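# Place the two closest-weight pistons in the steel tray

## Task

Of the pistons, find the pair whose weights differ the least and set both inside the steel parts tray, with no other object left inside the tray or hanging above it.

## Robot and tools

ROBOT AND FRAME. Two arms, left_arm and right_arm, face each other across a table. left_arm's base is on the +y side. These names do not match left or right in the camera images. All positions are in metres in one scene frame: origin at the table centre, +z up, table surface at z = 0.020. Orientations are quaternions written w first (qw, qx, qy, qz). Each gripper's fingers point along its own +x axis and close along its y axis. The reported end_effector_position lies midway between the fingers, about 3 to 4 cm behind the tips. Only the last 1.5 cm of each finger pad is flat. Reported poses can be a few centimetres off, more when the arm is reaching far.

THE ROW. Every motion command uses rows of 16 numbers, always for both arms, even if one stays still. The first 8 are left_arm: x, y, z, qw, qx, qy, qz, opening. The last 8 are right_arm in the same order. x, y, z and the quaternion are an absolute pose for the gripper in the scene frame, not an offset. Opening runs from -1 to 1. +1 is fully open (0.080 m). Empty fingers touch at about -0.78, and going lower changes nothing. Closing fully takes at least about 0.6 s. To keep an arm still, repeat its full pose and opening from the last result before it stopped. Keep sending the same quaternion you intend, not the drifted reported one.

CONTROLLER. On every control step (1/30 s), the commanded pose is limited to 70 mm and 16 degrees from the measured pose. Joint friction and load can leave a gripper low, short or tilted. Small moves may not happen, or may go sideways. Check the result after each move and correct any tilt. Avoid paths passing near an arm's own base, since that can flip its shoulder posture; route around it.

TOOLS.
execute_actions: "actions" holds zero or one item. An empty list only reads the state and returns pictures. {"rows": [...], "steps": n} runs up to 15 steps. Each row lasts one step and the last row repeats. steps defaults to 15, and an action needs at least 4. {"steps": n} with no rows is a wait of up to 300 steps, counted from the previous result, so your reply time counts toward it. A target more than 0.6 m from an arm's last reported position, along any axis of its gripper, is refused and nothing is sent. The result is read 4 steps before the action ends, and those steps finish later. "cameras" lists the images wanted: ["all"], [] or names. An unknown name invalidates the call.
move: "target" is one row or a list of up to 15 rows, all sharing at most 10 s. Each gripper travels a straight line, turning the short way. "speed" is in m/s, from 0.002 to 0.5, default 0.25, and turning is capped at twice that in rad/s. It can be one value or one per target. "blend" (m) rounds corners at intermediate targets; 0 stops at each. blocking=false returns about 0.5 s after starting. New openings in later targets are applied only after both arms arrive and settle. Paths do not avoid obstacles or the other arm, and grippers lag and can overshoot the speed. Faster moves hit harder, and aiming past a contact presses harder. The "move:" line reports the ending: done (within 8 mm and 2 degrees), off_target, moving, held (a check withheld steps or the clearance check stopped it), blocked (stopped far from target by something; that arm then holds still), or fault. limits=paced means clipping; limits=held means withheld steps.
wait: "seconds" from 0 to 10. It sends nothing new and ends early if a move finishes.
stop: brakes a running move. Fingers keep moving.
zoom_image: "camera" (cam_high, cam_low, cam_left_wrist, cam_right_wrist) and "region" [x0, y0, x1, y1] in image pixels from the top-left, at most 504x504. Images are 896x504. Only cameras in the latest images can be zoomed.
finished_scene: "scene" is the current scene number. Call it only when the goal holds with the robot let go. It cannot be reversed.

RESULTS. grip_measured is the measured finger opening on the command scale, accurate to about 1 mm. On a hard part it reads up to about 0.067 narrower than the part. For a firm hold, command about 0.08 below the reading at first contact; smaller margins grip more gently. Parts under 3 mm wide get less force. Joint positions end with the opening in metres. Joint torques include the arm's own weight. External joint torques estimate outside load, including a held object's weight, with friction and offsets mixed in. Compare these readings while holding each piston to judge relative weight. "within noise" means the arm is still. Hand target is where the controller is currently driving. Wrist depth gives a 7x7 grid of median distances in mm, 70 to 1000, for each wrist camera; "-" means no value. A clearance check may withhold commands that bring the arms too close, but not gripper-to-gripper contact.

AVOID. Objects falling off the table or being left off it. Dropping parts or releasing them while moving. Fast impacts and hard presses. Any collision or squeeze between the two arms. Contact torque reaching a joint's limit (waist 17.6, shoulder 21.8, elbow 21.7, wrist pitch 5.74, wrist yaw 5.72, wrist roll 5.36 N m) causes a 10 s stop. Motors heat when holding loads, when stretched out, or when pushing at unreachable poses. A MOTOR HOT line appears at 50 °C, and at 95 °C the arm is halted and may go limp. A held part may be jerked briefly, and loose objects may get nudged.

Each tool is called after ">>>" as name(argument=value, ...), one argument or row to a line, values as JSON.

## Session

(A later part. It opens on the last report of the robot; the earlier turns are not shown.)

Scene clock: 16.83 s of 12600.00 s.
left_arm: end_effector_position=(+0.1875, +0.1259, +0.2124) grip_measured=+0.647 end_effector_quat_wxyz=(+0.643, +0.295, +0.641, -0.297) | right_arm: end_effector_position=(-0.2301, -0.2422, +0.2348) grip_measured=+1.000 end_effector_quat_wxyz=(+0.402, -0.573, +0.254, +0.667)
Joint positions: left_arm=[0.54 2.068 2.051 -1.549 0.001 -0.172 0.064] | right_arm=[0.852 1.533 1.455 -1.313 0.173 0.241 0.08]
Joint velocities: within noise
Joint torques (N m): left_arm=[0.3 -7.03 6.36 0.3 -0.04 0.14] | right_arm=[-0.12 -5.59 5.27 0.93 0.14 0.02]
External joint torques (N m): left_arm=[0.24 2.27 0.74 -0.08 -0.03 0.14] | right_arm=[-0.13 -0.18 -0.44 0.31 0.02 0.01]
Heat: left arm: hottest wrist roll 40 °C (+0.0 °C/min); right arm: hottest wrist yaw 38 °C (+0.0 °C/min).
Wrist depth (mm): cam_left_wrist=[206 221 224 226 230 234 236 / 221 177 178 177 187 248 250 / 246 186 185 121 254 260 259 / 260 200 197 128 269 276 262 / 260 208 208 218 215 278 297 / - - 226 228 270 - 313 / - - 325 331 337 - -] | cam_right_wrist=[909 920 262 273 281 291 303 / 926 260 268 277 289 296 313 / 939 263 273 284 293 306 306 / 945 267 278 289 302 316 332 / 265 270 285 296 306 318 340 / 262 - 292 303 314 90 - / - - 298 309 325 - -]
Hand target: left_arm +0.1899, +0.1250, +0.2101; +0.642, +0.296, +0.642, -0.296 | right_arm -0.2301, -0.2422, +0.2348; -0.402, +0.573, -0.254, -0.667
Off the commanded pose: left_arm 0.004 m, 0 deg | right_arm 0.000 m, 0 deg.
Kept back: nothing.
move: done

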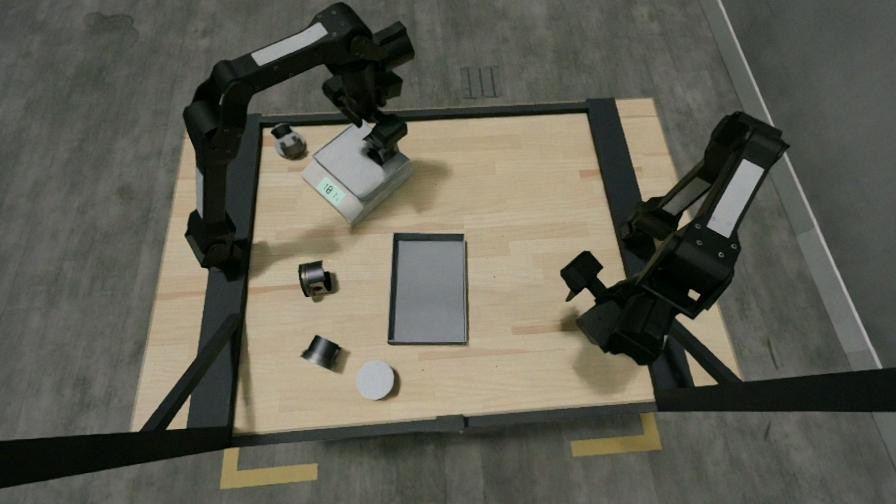

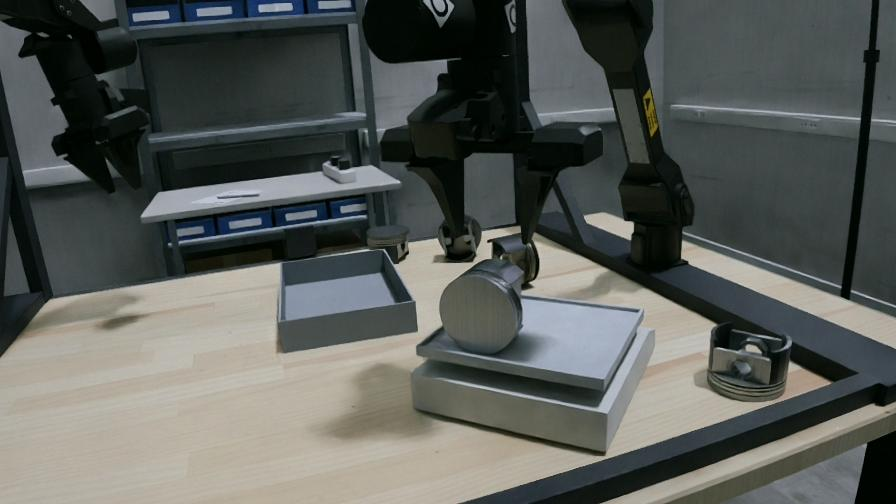

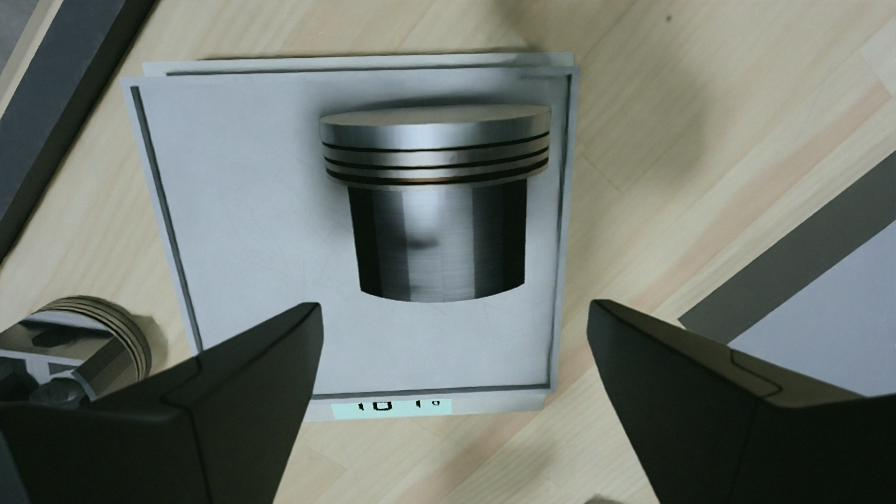

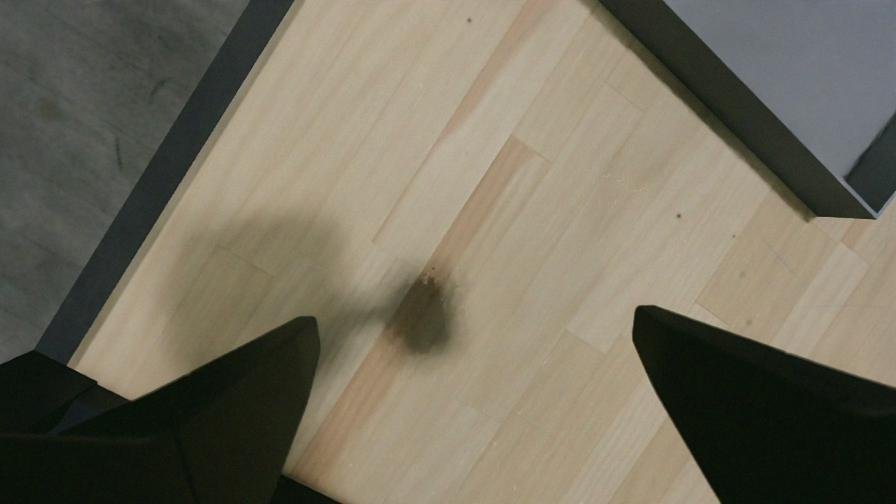

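>>> move(
  target=[
    [-0.072, 0.27, 0.19, 0.5, 0.5, 0.5, -0.5, 1, -0.2301, -0.2422, 0.2348, 0.402, -0.573, 0.254, 0.667, 1],
  ],
  speed=[0.3],
  cameras=["cam_left_wrist","cam_high"],
)

>>> zoom_image(
  camera="cam_high",
  region=[310, 172, 350, 208],
)

Scene clock: 19.07 s of 12600.00 s.
left_arm: end_effector_position=(-0.0722, +0.2675, +0.1914) grip_measured=+1.000 end_effector_quat_wxyz=(+0.500, +0.499, +0.500, -0.502) | right_arm: end_effector_position=(-0.2301, -0.2422, +0.2348) grip_measured=+1.000 end_effector_quat_wxyz=(+0.402, -0.573, +0.254, +0.667)
Joint positions: left_arm=[-0.287 1.313 1.12 -1.374 0.003 -0.292 0.08] | right_arm=[0.852 1.533 1.455 -1.313 0.173 0.241 0.08]
Joint velocities: within noise
Joint torques (N m): left_arm=[-0.42 -3.81 4.34 0.43 -0.12 -0.14] | right_arm=[0.04 -5.68 5.15 0.88 0.13 0.05]
External joint torques (N m): left_arm=[-0.4 0.02 -1.45 0.07 -0.1 -0.14] | right_arm=[0.04 -0.28 -0.5 0.29 0.01 0.04]
Heat: left arm: hottest wrist roll 40 °C (+0.0 °C/min); right arm: hottest wrist yaw 38 °C (+0.0 °C/min).
Wrist depth (mm): cam_left_wrist=[183 210 212 214 217 220 221 / 216 220 223 225 228 230 191 / 230 232 235 169 240 242 175 / 243 246 250 178 256 259 264 / 255 256 262 268 268 271 279 / - - 281 286 289 87 - / - - 275 281 280 - -] | cam_right_wrist=[912 937 263 272 282 290 302 / 911 261 269 277 288 296 312 / 941 263 273 283 294 308 304 / 929 269 277 287 302 315 332 / 266 271 284 296 306 317 340 / 263 - 292 303 314 90 - / - - 297 311 324 - -]
Hand target: left_arm -0.0720, +0.2700, +0.1900; +0.500, +0.500, +0.500, -0.500 | right_arm -0.2301, -0.2422, +0.2348; -0.402, +0.573, -0.254, -0.667
Off the commanded pose: left_arm 0.003 m, 0 deg | right_arm 0.000 m, 0 deg.
Kept back: nothing.
move: done
Images, in order (width x height): cam_high 896x504, cam_left_wrist 896x504.

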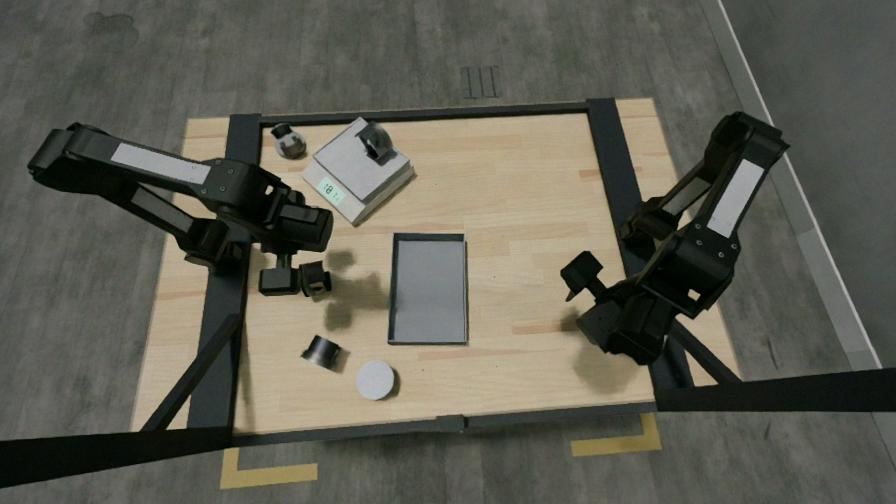

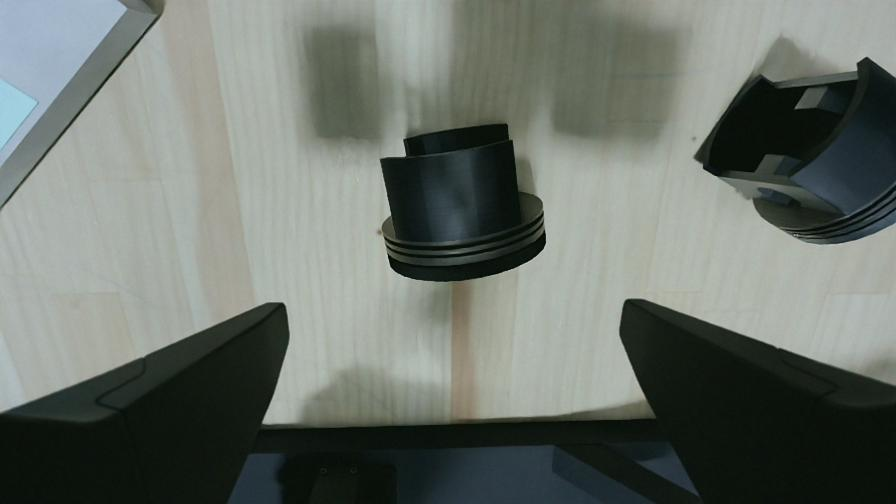

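Scaled by 12.600.

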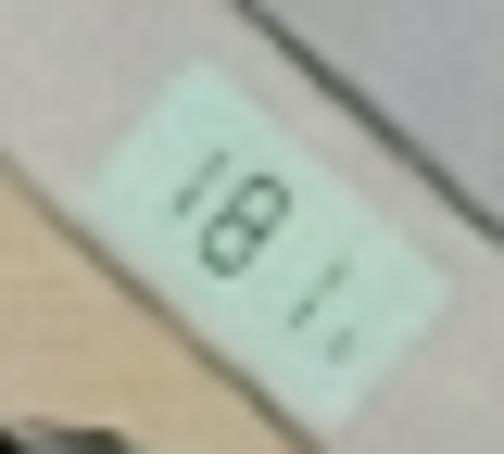

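>>> move(
  target=[
    [-0.0745, 0.265, 0.13, 0.5377, 0.4593, 0.5377, -0.4593, 1, -0.2301, -0.2422, 0.2348, 0.402, -0.573, 0.254, 0.667, 1],
    [-0.0745, 0.265, 0.065, 0.5377, 0.4593, 0.5377, -0.4593, 1, -0.2301, -0.2422, 0.2348, 0.402, -0.573, 0.254, 0.667, 1],
    [-0.0745, 0.265, 0.065, 0.5377, 0.4593, 0.5377, -0.4593, 0.2, -0.2301, -0.2422, 0.2348, 0.402, -0.573, 0.254, 0.667, 1],
  ],
  speed=[0.2, 0.12, 0.1],
  blend=[0.01, 0, 0],
  cameras=["cam_left_wrist","cam_high"],
)

Scene clock: 21.33 s of 12600.00 s.
left_arm: end_effector_position=(-0.0748, +0.2614, +0.0686) grip_measured=+0.737 end_effector_quat_wxyz=(+0.540, +0.454, +0.535, -0.465) | right_arm: end_effector_position=(-0.2301, -0.2422, +0.2348) grip_measured=+1.000 end_effector_quat_wxyz=(+0.402, -0.573, +0.254, +0.667)
Joint positions: left_arm=[-0.293 1.44 0.715 -0.83 0 -0.455 0.068] | right_arm=[0.852 1.533 1.455 -1.313 0.173 0.241 0.08]
Joint velocities: within noise
Joint torques (N m): left_arm=[-0.38 -2.6 3.85 0.46 -0.02 -0.13] | right_arm=[0.02 -5.72 5.26 0.9 0.1 0.01]
External joint torques (N m): left_arm=[-0.4 1.56 -1.32 0.1 0 -0.13] | right_arm=[0.02 -0.25 -0.47 0.29 -0.01 0.01]
Heat: left arm: hottest wrist roll 40 °C (+0.0 °C/min); right arm: hottest shoulder 38 °C (+5.6 °C/min).
Wrist depth (mm): cam_left_wrist=[100 100 102 103 104 105 106 / 104 105 106 108 110 111 113 / 110 110 112 114 115 117 118 / 116 118 118 114 119 124 126 / 123 122 - 120 104 129 133 / - - - - - - - / - - - - - - -] | cam_right_wrist=[904 921 260 271 283 291 303 / 924 260 268 277 289 296 312 / 949 262 273 283 294 308 305 / 935 267 279 288 303 315 330 / 264 271 284 296 306 319 340 / 262 - 293 302 316 90 - / - - 296 309 322 - -]
Hand target: left_arm -0.0745, +0.2650, +0.0651; +0.538, +0.459, +0.538, -0.459 | right_arm -0.2301, -0.2422, +0.2348; -0.402, +0.573, -0.254, -0.667
Off the commanded pose: left_arm 0.005 m, 1 deg | right_arm 0.000 m, 0 deg.
Kept back: nothing.
move: done
Images, in order (width x height): cam_high 896x504, cam_left_wrist 896x504.

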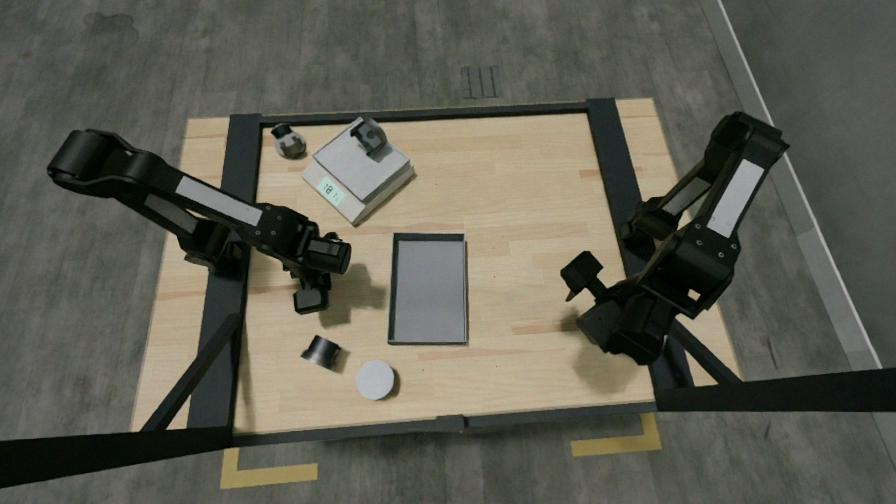

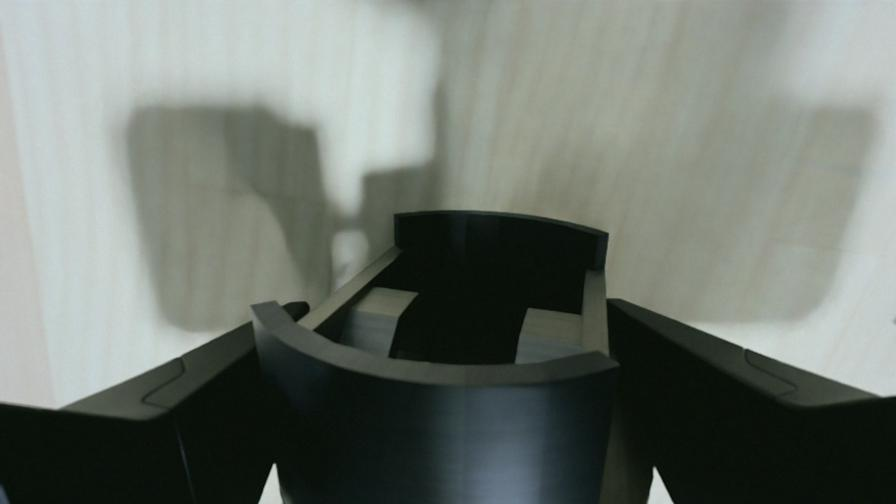

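>>> move(
  target=[
    [-0.0745, 0.264, 0.067, 0.5377, 0.4593, 0.5377, -0.4593, 1, -0.2301, -0.2422, 0.2348, 0.402, -0.573, 0.254, 0.667, 1],
    [-0.073, 0.256, 0.066, 0.5377, 0.4593, 0.5377, -0.4593, 1, -0.2301, -0.2422, 0.2348, 0.402, -0.573, 0.254, 0.667, 1],
    [-0.073, 0.256, 0.066, 0.5377, 0.4593, 0.5377, -0.4593, 0.2, -0.2301, -0.2422, 0.2348, 0.402, -0.573, 0.254, 0.667, 1],
  ],
  speed=[0.1, 0.12, 0.1],
  cameras=["cam_left_wrist","cam_high"],
)

Scene clock: 23.50 s of 12600.00 s.
left_arm: end_effector_position=(-0.0732, +0.2580, +0.0658) grip_measured=+0.711 end_effector_quat_wxyz=(+0.538, +0.459, +0.538, -0.459) | right_arm: end_effector_position=(-0.2301, -0.2422, +0.2348) grip_measured=+1.000 end_effector_quat_wxyz=(+0.402, -0.573, +0.254, +0.667)
Joint positions: left_arm=[-0.28 1.471 0.729 -0.829 0.001 -0.443 0.067] | right_arm=[0.852 1.533 1.455 -1.313 0.173 0.241 0.08]
Joint velocities: within noise
Joint torques (N m): left_arm=[0.23 -2.8 5.64 0.38 -0.06 0.13] | right_arm=[0.06 -5.84 5.32 0.91 0.09 0.01]
External joint torques (N m): left_arm=[0.21 1.57 0.47 0.02 -0.03 0.13] | right_arm=[0.03 -0.38 -0.41 0.29 -0.02 0]
Heat: left arm: hottest wrist roll 40 °C (+0.0 °C/min); right arm: hottest shoulder 38 °C (+5.1 °C/min).
Wrist depth (mm): cam_left_wrist=[97 97 99 99 101 101 102 / - 102 103 105 106 107 108 / 107 107 109 112 112 113 114 / 113 115 116 114 115 120 121 / 120 120 93 118 103 126 129 / - - - - - - - / - - - - - - -] | cam_right_wrist=[896 909 261 271 282 290 304 / 926 262 266 277 287 295 312 / 939 262 274 284 294 308 305 / 942 267 277 288 303 315 330 / 265 271 284 296 308 320 337 / 261 - 292 303 314 90 - / - - 296 311 324 - -]
Hand target: left_arm -0.0730, +0.2560, +0.0660; +0.538, +0.459, +0.538, -0.459 | right_arm -0.2301, -0.2422, +0.2348; -0.402, +0.573, -0.254, -0.667
Off the commanded pose: left_arm 0.002 m, 0 deg | right_arm 0.000 m, 0 deg.
Kept back: nothing.
move: done
Images, in order (width x height): cam_high 896x504, cam_left_wrist 896x504.

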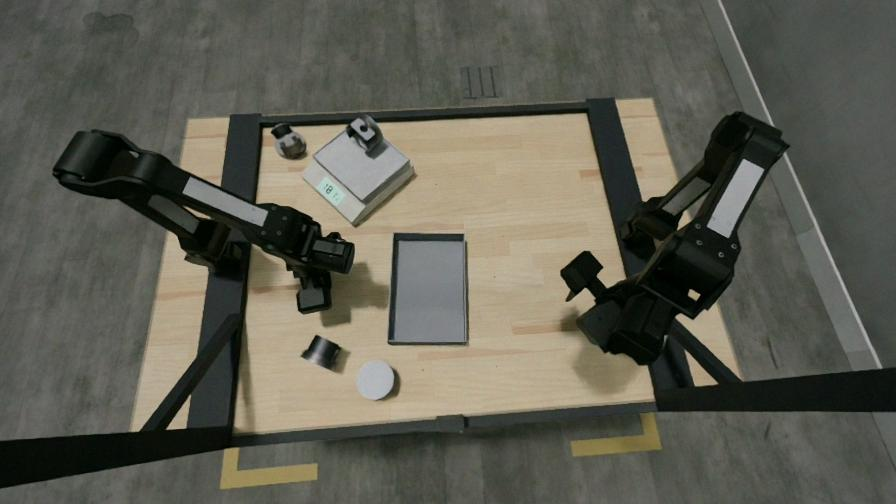

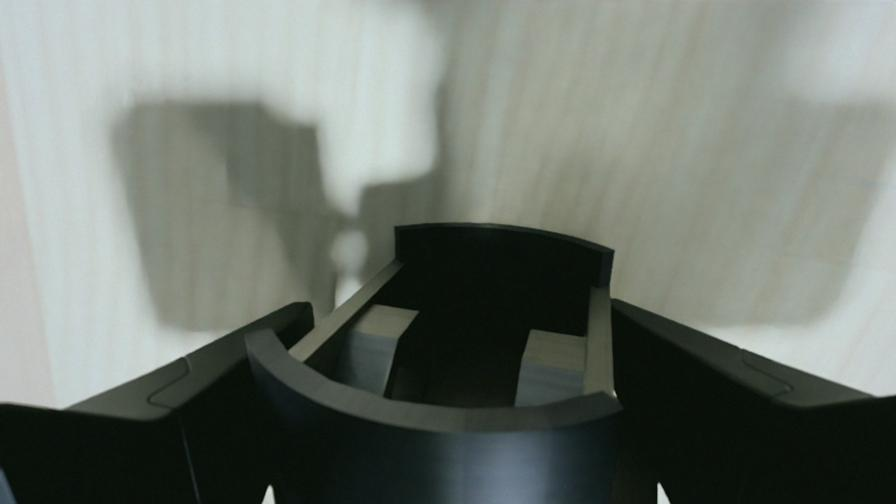

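>>> move(
  target=[
    [-0.073, 0.256, 0.066, 0.5377, 0.4593, 0.5377, -0.4593, 1, -0.2301, -0.2422, 0.2348, 0.402, -0.573, 0.254, 0.667, 1],
    [-0.068, 0.258, 0.125, 0.5377, 0.4593, 0.5377, -0.4593, 1, -0.2301, -0.2422, 0.2348, 0.402, -0.573, 0.254, 0.667, 1],
    [-0.060, 0.258, 0.115, 0.4638, 0.3747, 0.5998, -0.5339, 1, -0.2301, -0.2422, 0.2348, 0.402, -0.573, 0.254, 0.667, 1],
  ],
  speed=[0.1, 0.2, 0.2],
  cameras=["cam_left_wrist","cam_high"],
)

>>> zoom_image(
  camera="cam_high",
  region=[280, 100, 440, 240],
)

Scene clock: 26.83 s of 12600.00 s.
left_arm: end_effector_position=(-0.0604, +0.2557, +0.1164) grip_measured=+1.000 end_effector_quat_wxyz=(+0.465, +0.375, +0.599, -0.534) | right_arm: end_effector_position=(-0.2301, -0.2422, +0.2348) grip_measured=+1.000 end_effector_quat_wxyz=(+0.402, -0.573, +0.254, +0.667)
Joint positions: left_arm=[-0.019 1.323 0.8 -0.99 0.288 -0.189 0.08] | right_arm=[0.852 1.533 1.455 -1.313 0.173 0.241 0.08]
Joint velocities: within noise
Joint torques (N m): left_arm=[0.36 -3.71 4.26 0.56 0.31 0.17] | right_arm=[-0.11 -5.74 5.22 0.9 0.17 0.03]
External joint torques (N m): left_arm=[0.36 0.05 -1.38 0.12 0.14 0.16] | right_arm=[-0.12 -0.27 -0.51 0.29 0.06 0.02]
Heat: left arm: hottest wrist roll 40 °C (+0.0 °C/min); right arm: hottest shoulder 38 °C (+4.5 °C/min).
Wrist depth (mm): cam_left_wrist=[121 126 139 150 164 182 199 / 126 134 144 158 173 193 218 / 131 139 151 163 184 206 224 / 137 147 154 161 196 215 185 / 143 150 106 103 205 224 178 / - - 122 108 223 87 - / - - 190 217 244 - -] | cam_right_wrist=[909 920 261 272 280 291 304 / 927 261 266 277 290 296 311 / 940 263 272 283 294 308 305 / 952 268 278 288 302 315 331 / 265 273 286 296 307 318 340 / 262 - 292 302 313 90 - / - - 296 309 323 - -]
Hand target: left_arm -0.0600, +0.2580, +0.1150; +0.464, +0.375, +0.600, -0.534 | right_arm -0.2301, -0.2422, +0.2348; -0.402, +0.573, -0.254, -0.667
Off the commanded pose: left_arm 0.003 m, 0 deg | right_arm 0.000 m, 0 deg.
Kept back: nothing.
move: done
Images, in order (width x height): cam_high 896x504, cam_left_wrist 896x504.

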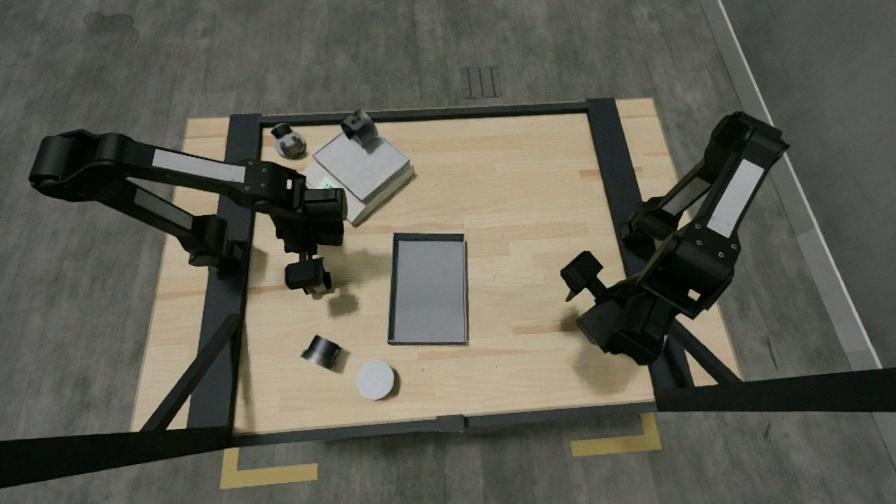

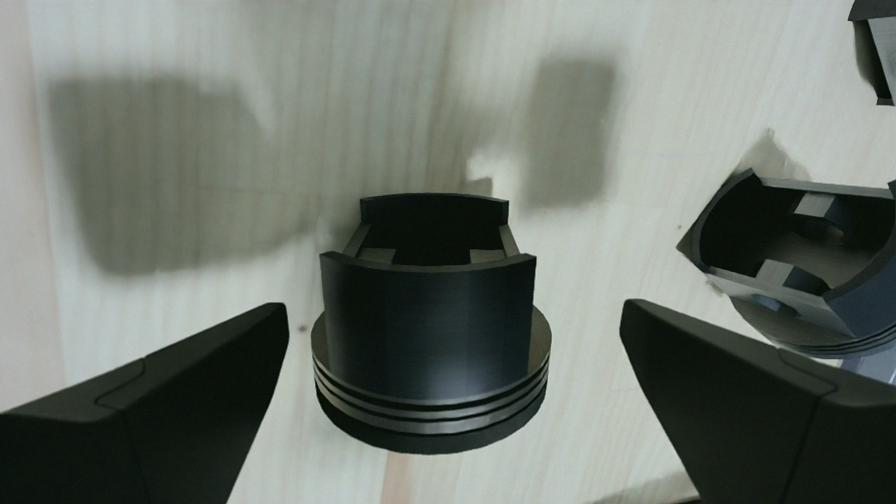

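Scaled by 3.150.

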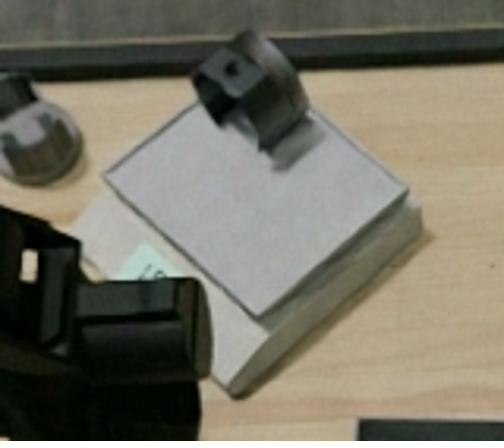

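>>> wait(
  seconds=0.3,
  cameras=["cam_low","cam_high"],
)

Scene clock: 27.30 s of 12600.00 s.
left_arm: end_effector_position=(-0.0605, +0.2556, +0.1164) grip_measured=+1.000 end_effector_quat_wxyz=(+0.465, +0.375, +0.598, -0.534) | right_arm: end_effector_position=(-0.2301, -0.2422, +0.2348) grip_measured=+1.000 end_effector_quat_wxyz=(+0.402, -0.573, +0.254, +0.667)
Joint positions: left_arm=[-0.019 1.323 0.8 -0.99 0.289 -0.189 0.08] | right_arm=[0.852 1.533 1.455 -1.313 0.173 0.241 0.08]
Joint velocities: within noise
Joint torques (N m): left_arm=[0.32 -3.72 4.26 0.56 0.3 0.17] | right_arm=[0.01 -5.7 5.31 0.86 0.14 0.06]
External joint torques (N m): left_arm=[0.32 0.06 -1.44 0.1 0.13 0.15] | right_arm=[0.02 -0.28 -0.39 0.25 0.02 0.05]
Heat: left arm: hottest wrist roll 40 °C (+0.0 °C/min); right arm: hottest shoulder 38 °C (+4.4 °C/min).
Wrist depth (mm): cam_left_wrist=[121 126 138 151 164 183 199 / 126 134 144 158 173 193 218 / 131 138 152 162 184 206 224 / 137 147 155 161 196 216 185 / 143 149 106 103 205 223 174 / - - 125 108 225 87 - / - - 189 217 243 - -] | cam_right_wrist=[898 926 261 272 281 290 304 / 914 262 266 278 288 295 312 / 931 263 272 284 294 307 305 / 944 268 278 289 302 316 330 / 266 271 283 296 307 318 338 / 262 - 292 302 316 90 - / - - 297 312 324 - -]
Hand target: left_arm -0.0600, +0.2580, +0.1150; +0.464, +0.375, +0.600, -0.534 | right_arm -0.2301, -0.2422, +0.2348; -0.402, +0.573, -0.254, -0.667
Off the commanded pose: left_arm 0.003 m, 0 deg | right_arm 0.000 m, 0 deg.
Steps of this call (1-14: nothing new was sent). Readings (end_effector_position of left_arm | right_arm):
1: (-0.0604, +0.2557, +0.1164) | (-0.2301, -0.2422, +0.2348)
2: (-0.0604, +0.2556, +0.1164) | (-0.2301, -0.2422, +0.2348)
4: (-0.0605, +0.2556, +0.1164) | (-0.2301, -0.2422, +0.2348)
8: (-0.0605, +0.2556, +0.1164) | (-0.2301, -0.2422, +0.2348)
14: the state above
Images, in order (width x height): cam_high 896x504, cam_low 896x504.

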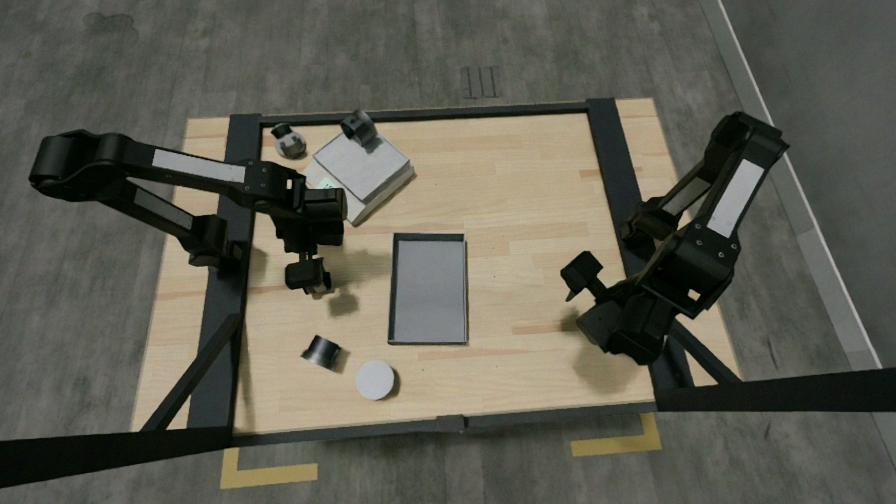

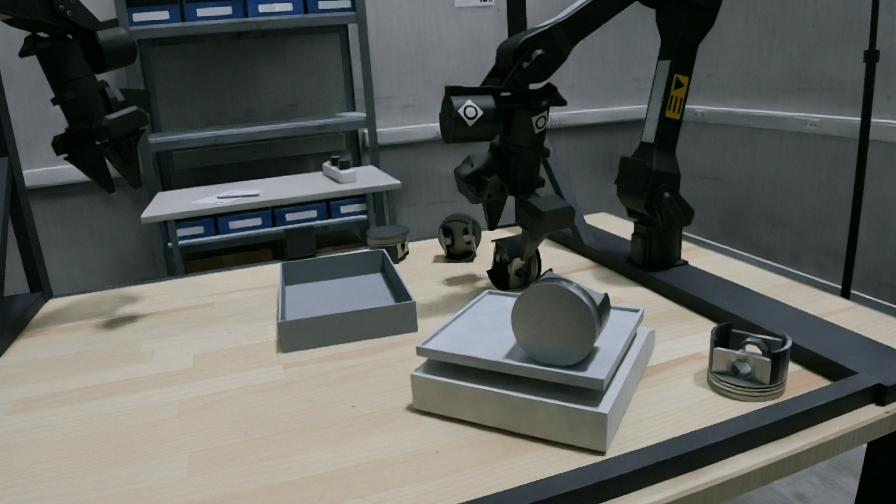

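>>> move(
  target=[
    [-0.070, 0.261, 0.072, 0.4638, 0.3747, 0.5998, -0.5339, 1, -0.2301, -0.2422, 0.2348, 0.402, -0.573, 0.254, 0.667, 1],
    [-0.070, 0.261, 0.072, 0.4638, 0.3747, 0.5998, -0.5339, 0.2, -0.2301, -0.2422, 0.2348, 0.402, -0.573, 0.254, 0.667, 1],
  ],
  speed=[0.12, 0.1],
  cameras=["cam_left_wrist","cam_high"],
)

Scene clock: 29.23 s of 12600.00 s.
left_arm: end_effector_position=(-0.0695, +0.2572, +0.0756) grip_measured=+0.292 end_effector_quat_wxyz=(+0.467, +0.370, +0.595, -0.539) | right_arm: end_effector_position=(-0.2301, -0.2422, +0.2348) grip_measured=+1.000 end_effector_quat_wxyz=(+0.402, -0.573, +0.254, +0.667)
Joint positions: left_arm=[-0.062 1.371 0.659 -0.774 0.289 -0.235 0.048] | right_arm=[0.852 1.533 1.455 -1.313 0.173 0.241 0.08]
Joint velocities: within noise
Joint torques (N m): left_arm=[-0.36 -2.3 3.98 0.53 0.2 -0.08] | right_arm=[-0.08 -5.81 5.38 0.9 0.11 -0.01]
External joint torques (N m): left_arm=[-0.36 1.51 -1.38 0.04 0.03 -0.09] | right_arm=[-0.08 -0.42 -0.31 0.28 0 -0.01]
Heat: left arm: hottest wrist roll 40 °C (+0.0 °C/min); right arm: hottest shoulder 38 °C (+4.1 °C/min).
Wrist depth (mm): cam_left_wrist=[- 95 103 113 123 138 152 / 94 97 105 116 130 145 164 / 98 102 111 124 137 154 171 / 102 109 118 126 146 166 175 / 107 113 119 131 113 180 165 / - - - - - - 163 / - - - - - - -] | cam_right_wrist=[911 929 262 270 282 291 304 / 921 261 267 276 289 297 311 / 933 262 272 283 294 308 306 / 951 268 277 289 302 314 330 / 265 271 283 295 307 317 338 / 263 - 291 304 315 90 - / - - 297 310 323 - -]
Hand target: left_arm -0.0700, +0.2611, +0.0721; +0.464, +0.375, +0.600, -0.534 | right_arm -0.2301, -0.2422, +0.2348; -0.402, +0.573, -0.254, -0.667
Off the commanded pose: left_arm 0.005 m, 1 deg | right_arm 0.000 m, 0 deg.
Kept back: nothing.
move: done
Images, in order (width x height): cam_high 896x504, cam_left_wrist 896x504.

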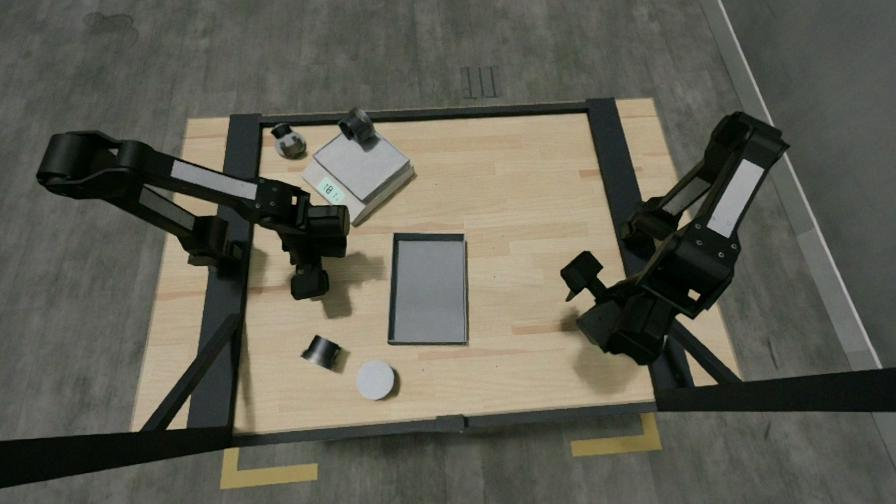

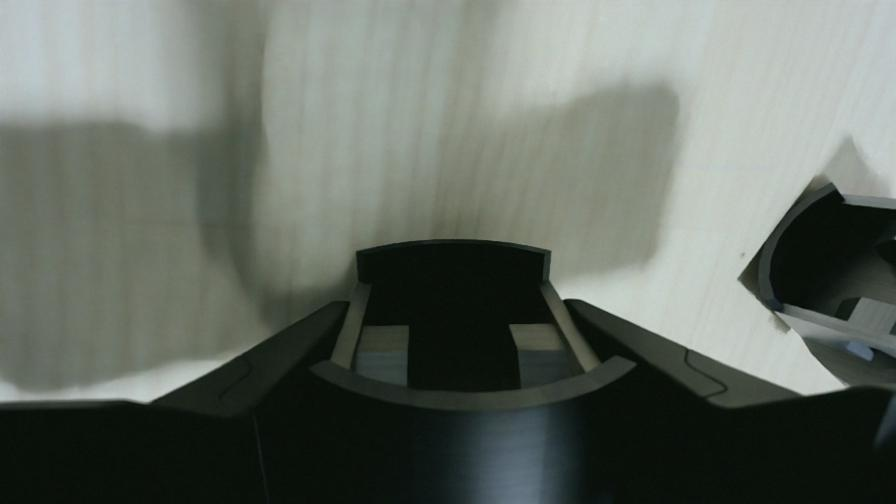

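>>> move(
  target=[
    [-0.070, 0.261, 0.20, 0.5377, 0.4593, 0.5377, -0.4593, 0.2, -0.2301, -0.2422, 0.2348, 0.402, -0.573, 0.254, 0.667, 1],
    [0.10, 0.19, 0.24, 0.642, 0.296, 0.642, -0.296, 0.2, -0.2301, -0.2422, 0.2348, 0.402, -0.573, 0.254, 0.667, 1],
  ],
  speed=[0.15, 0.3],
  blend=[0.05, 0],
)

>>> zoom_image(
  camera="cam_low",
  region=[400, 230, 680, 460],
)

Scene clock: 31.80 s of 12600.00 s.
left_arm: end_effector_position=(+0.0985, +0.1920, +0.2386) grip_measured=+0.292 end_effector_quat_wxyz=(+0.640, +0.299, +0.642, -0.297) | right_arm: end_effector_position=(-0.2301, -0.2422, +0.2348) grip_measured=+1.000 end_effector_quat_wxyz=(+0.402, -0.573, +0.254, +0.667)
Joint positions: left_arm=[0.393 1.676 1.642 -1.54 0 -0.313 0.048] | right_arm=[0.852 1.533 1.455 -1.313 0.173 0.241 0.08]
Joint velocities: within noise
Joint torques (N m): left_arm=[0.15 -4.87 6.83 0.23 0 -0.13] | right_arm=[0.05 -5.76 5.07 0.93 0.14 0.05]
External joint torques (N m): left_arm=[0.17 1.57 1.22 -0.1 0.02 -0.13] | right_arm=[0.02 -0.37 -0.58 0.33 0.03 0.04]
Heat: left arm: hottest wrist roll 40 °C (+0.0 °C/min); right arm: hottest shoulder 38 °C (+3.8 °C/min).
Wrist depth (mm): cam_left_wrist=[245 193 196 198 258 259 257 / 257 204 206 208 271 270 274 / 269 239 242 247 287 287 291 / 292 294 296 127 302 307 309 / 301 310 104 131 113 330 329 / 299 - - - - - 347 / - - - - - - -] | cam_right_wrist=[904 930 262 272 281 291 303 / 928 262 266 277 288 296 312 / 932 263 272 283 294 307 306 / 950 268 277 288 302 313 330 / 266 271 283 294 307 318 340 / 263 - 292 302 316 90 - / - - 298 308 323 - -]
Hand target: left_arm +0.1000, +0.1900, +0.2399; +0.642, +0.296, +0.642, -0.296 | right_arm -0.2301, -0.2422, +0.2348; -0.402, +0.573, -0.254, -0.667
Off the commanded pose: left_arm 0.003 m, 0 deg | right_arm 0.000 m, 0 deg.
Kept back: nothing.
move: done

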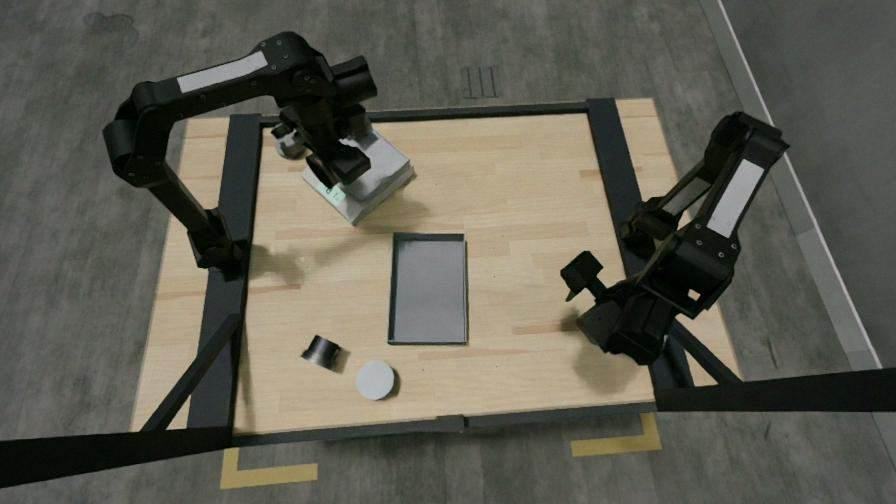

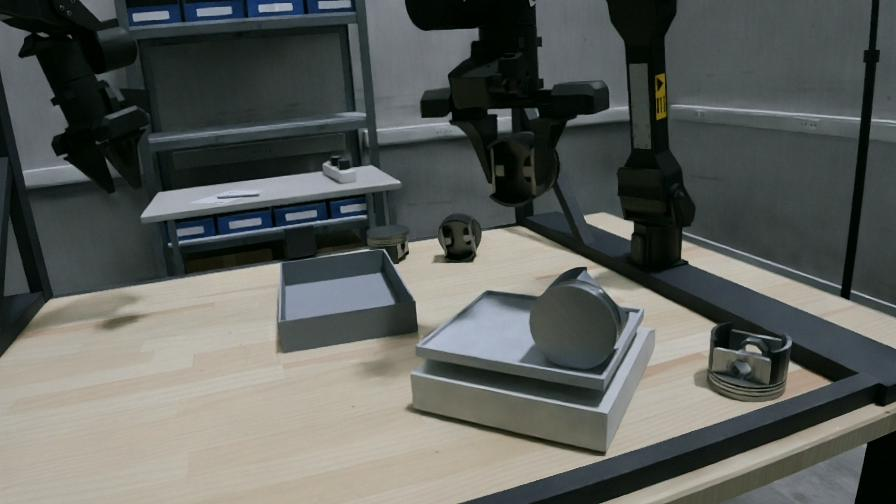

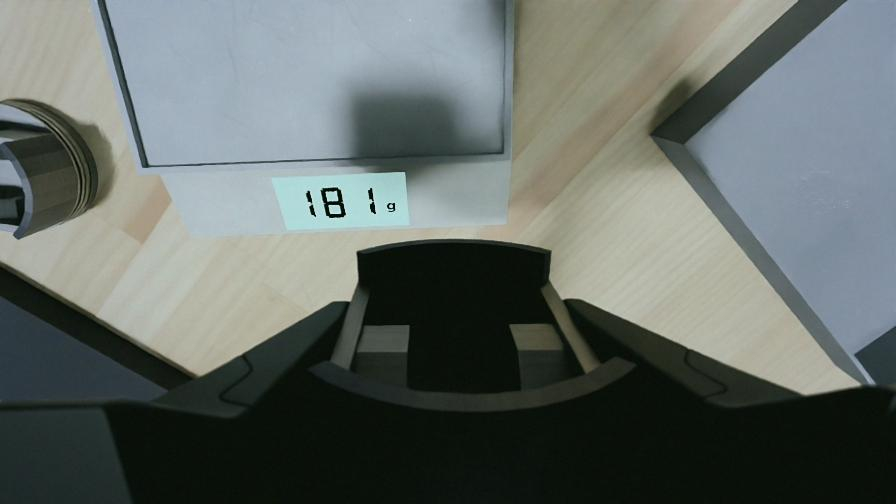

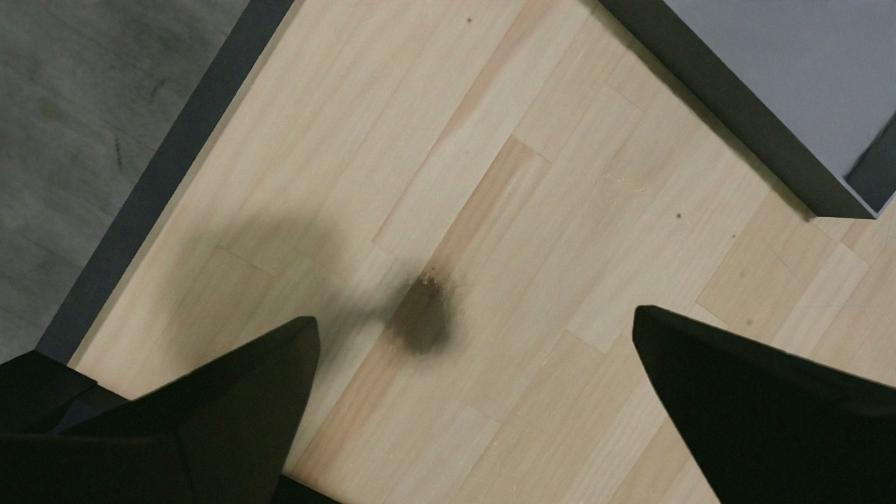

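Scaled by 1.800.

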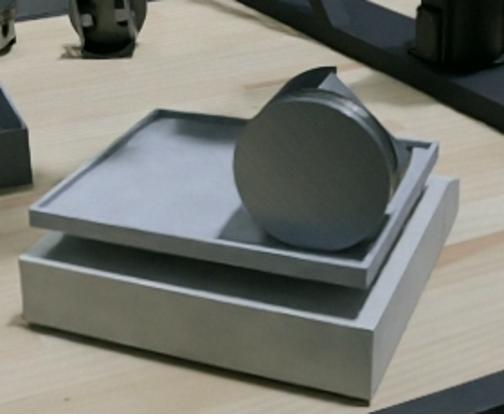

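>>> move(
  target=[
    [0.196, 0.112, 0.20, 0.642, 0.296, 0.642, -0.296, 0.2, -0.2301, -0.2422, 0.2348, 0.402, -0.573, 0.254, 0.667, 1],
    [0.196, 0.112, 0.146, 0.642, 0.296, 0.642, -0.296, 0.2, -0.2301, -0.2422, 0.2348, 0.402, -0.573, 0.254, 0.667, 1],
    [0.196, 0.112, 0.136, 0.642, 0.296, 0.642, -0.296, 0.2, -0.2301, -0.2422, 0.2348, 0.402, -0.573, 0.254, 0.667, 1],
  ],
  speed=[0.25, 0.15, 0.03],
  blend=[0.03, 0.005, 0],
)

>>> zoom_image(
  camera="cam_high",
  region=[290, 110, 430, 240],
)

Scene clock: 33.57 s of 12600.00 s.
left_arm: end_effector_position=(+0.1960, +0.1110, +0.1419) grip_measured=+0.292 end_effector_quat_wxyz=(+0.645, +0.294, +0.640, -0.297) | right_arm: end_effector_position=(-0.2301, -0.2422, +0.2348) grip_measured=+1.000 end_effector_quat_wxyz=(+0.402, -0.573, +0.254, +0.667)
Joint positions: left_arm=[0.539 2.113 1.838 -1.287 0 -0.176 0.048] | right_arm=[0.852 1.533 1.455 -1.313 0.173 0.241 0.08]
Joint velocities: within noise
Joint torques (N m): left_arm=[0.07 -8.25 3.85 1.11 0.02 0.15] | right_arm=[0 -5.75 5.28 0.95 0.11 0.04]
External joint torques (N m): left_arm=[0.08 1.61 -2.02 0.7 0.03 0.15] | right_arm=[0.01 -0.33 -0.43 0.33 0 0.03]
Heat: left arm: hottest wrist roll 40 °C (+0.0 °C/min); right arm: hottest shoulder 38 °C (+3.6 °C/min).
Wrist depth (mm): cam_left_wrist=[161 162 164 166 168 169 171 / 166 167 146 138 140 179 181 / - 119 121 123 121 189 191 / - 123 126 126 130 200 203 / - - 104 131 116 213 215 / - - - - - - 216 / - - - - - - -] | cam_right_wrist=[909 934 261 271 281 290 304 / 920 261 266 278 288 296 312 / 938 262 273 284 295 309 305 / 941 268 278 289 302 315 330 / 267 270 286 296 307 317 340 / 261 - 292 304 314 90 - / - - 297 310 323 - -]
Hand target: left_arm +0.1959, +0.1121, +0.1360; +0.642, +0.296, +0.642, -0.296 | right_arm -0.2301, -0.2422, +0.2348; -0.402, +0.573, -0.254, -0.667
Off the commanded pose: left_arm 0.006 m, 1 deg | right_arm 0.000 m, 0 deg.
Kept back: nothing.
move: done; blend cut to 0.027 m at target 1

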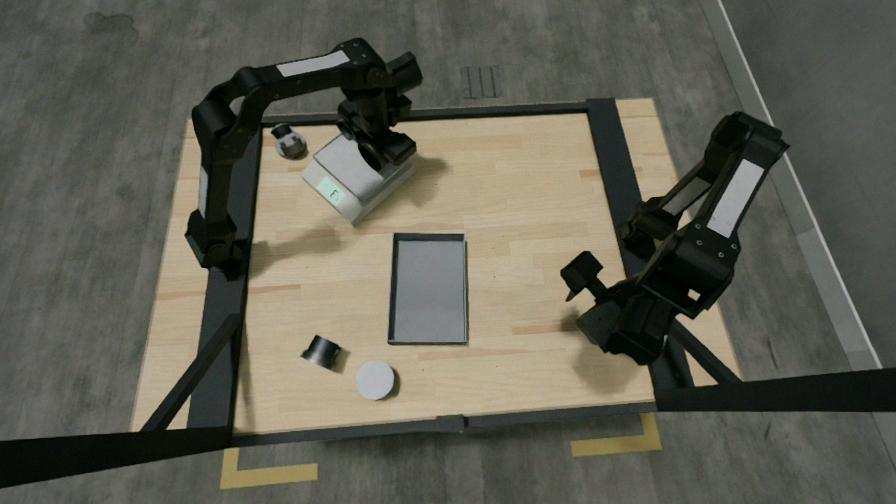

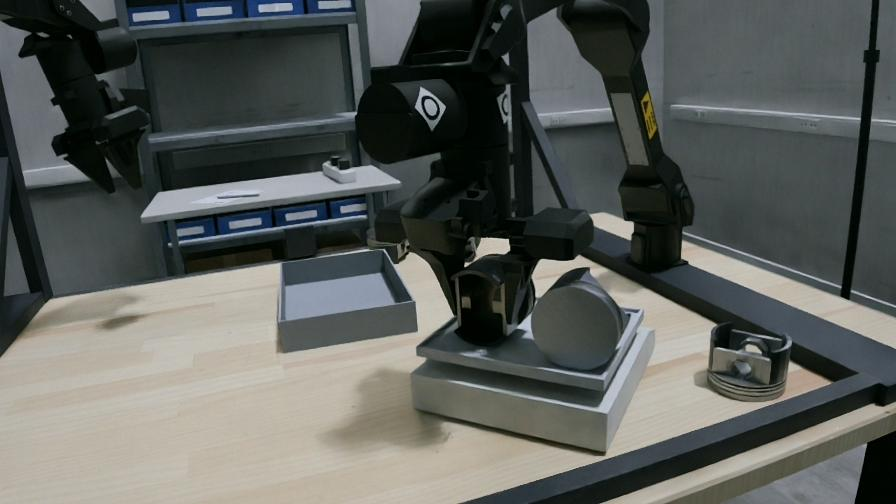

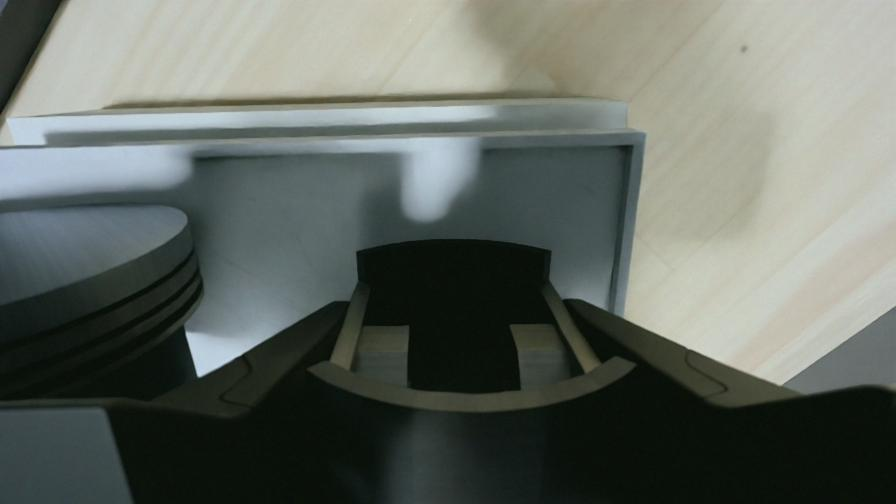

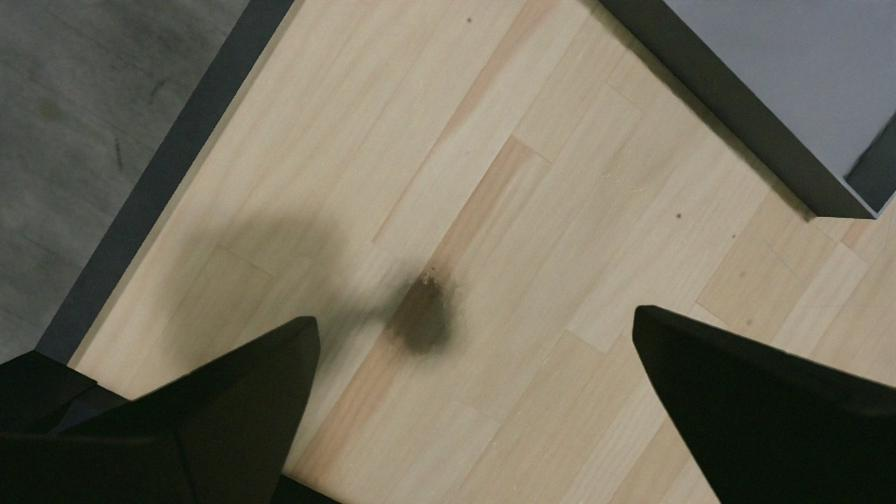

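Scaled by 3.600.

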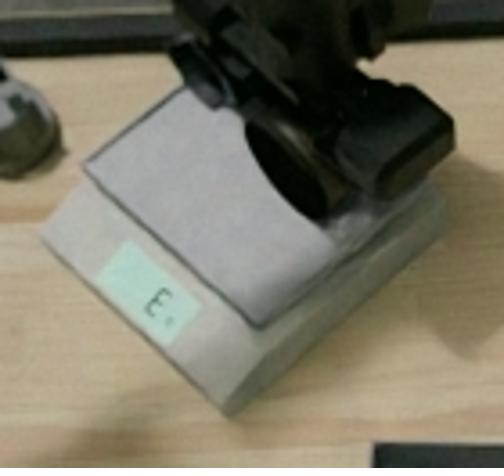

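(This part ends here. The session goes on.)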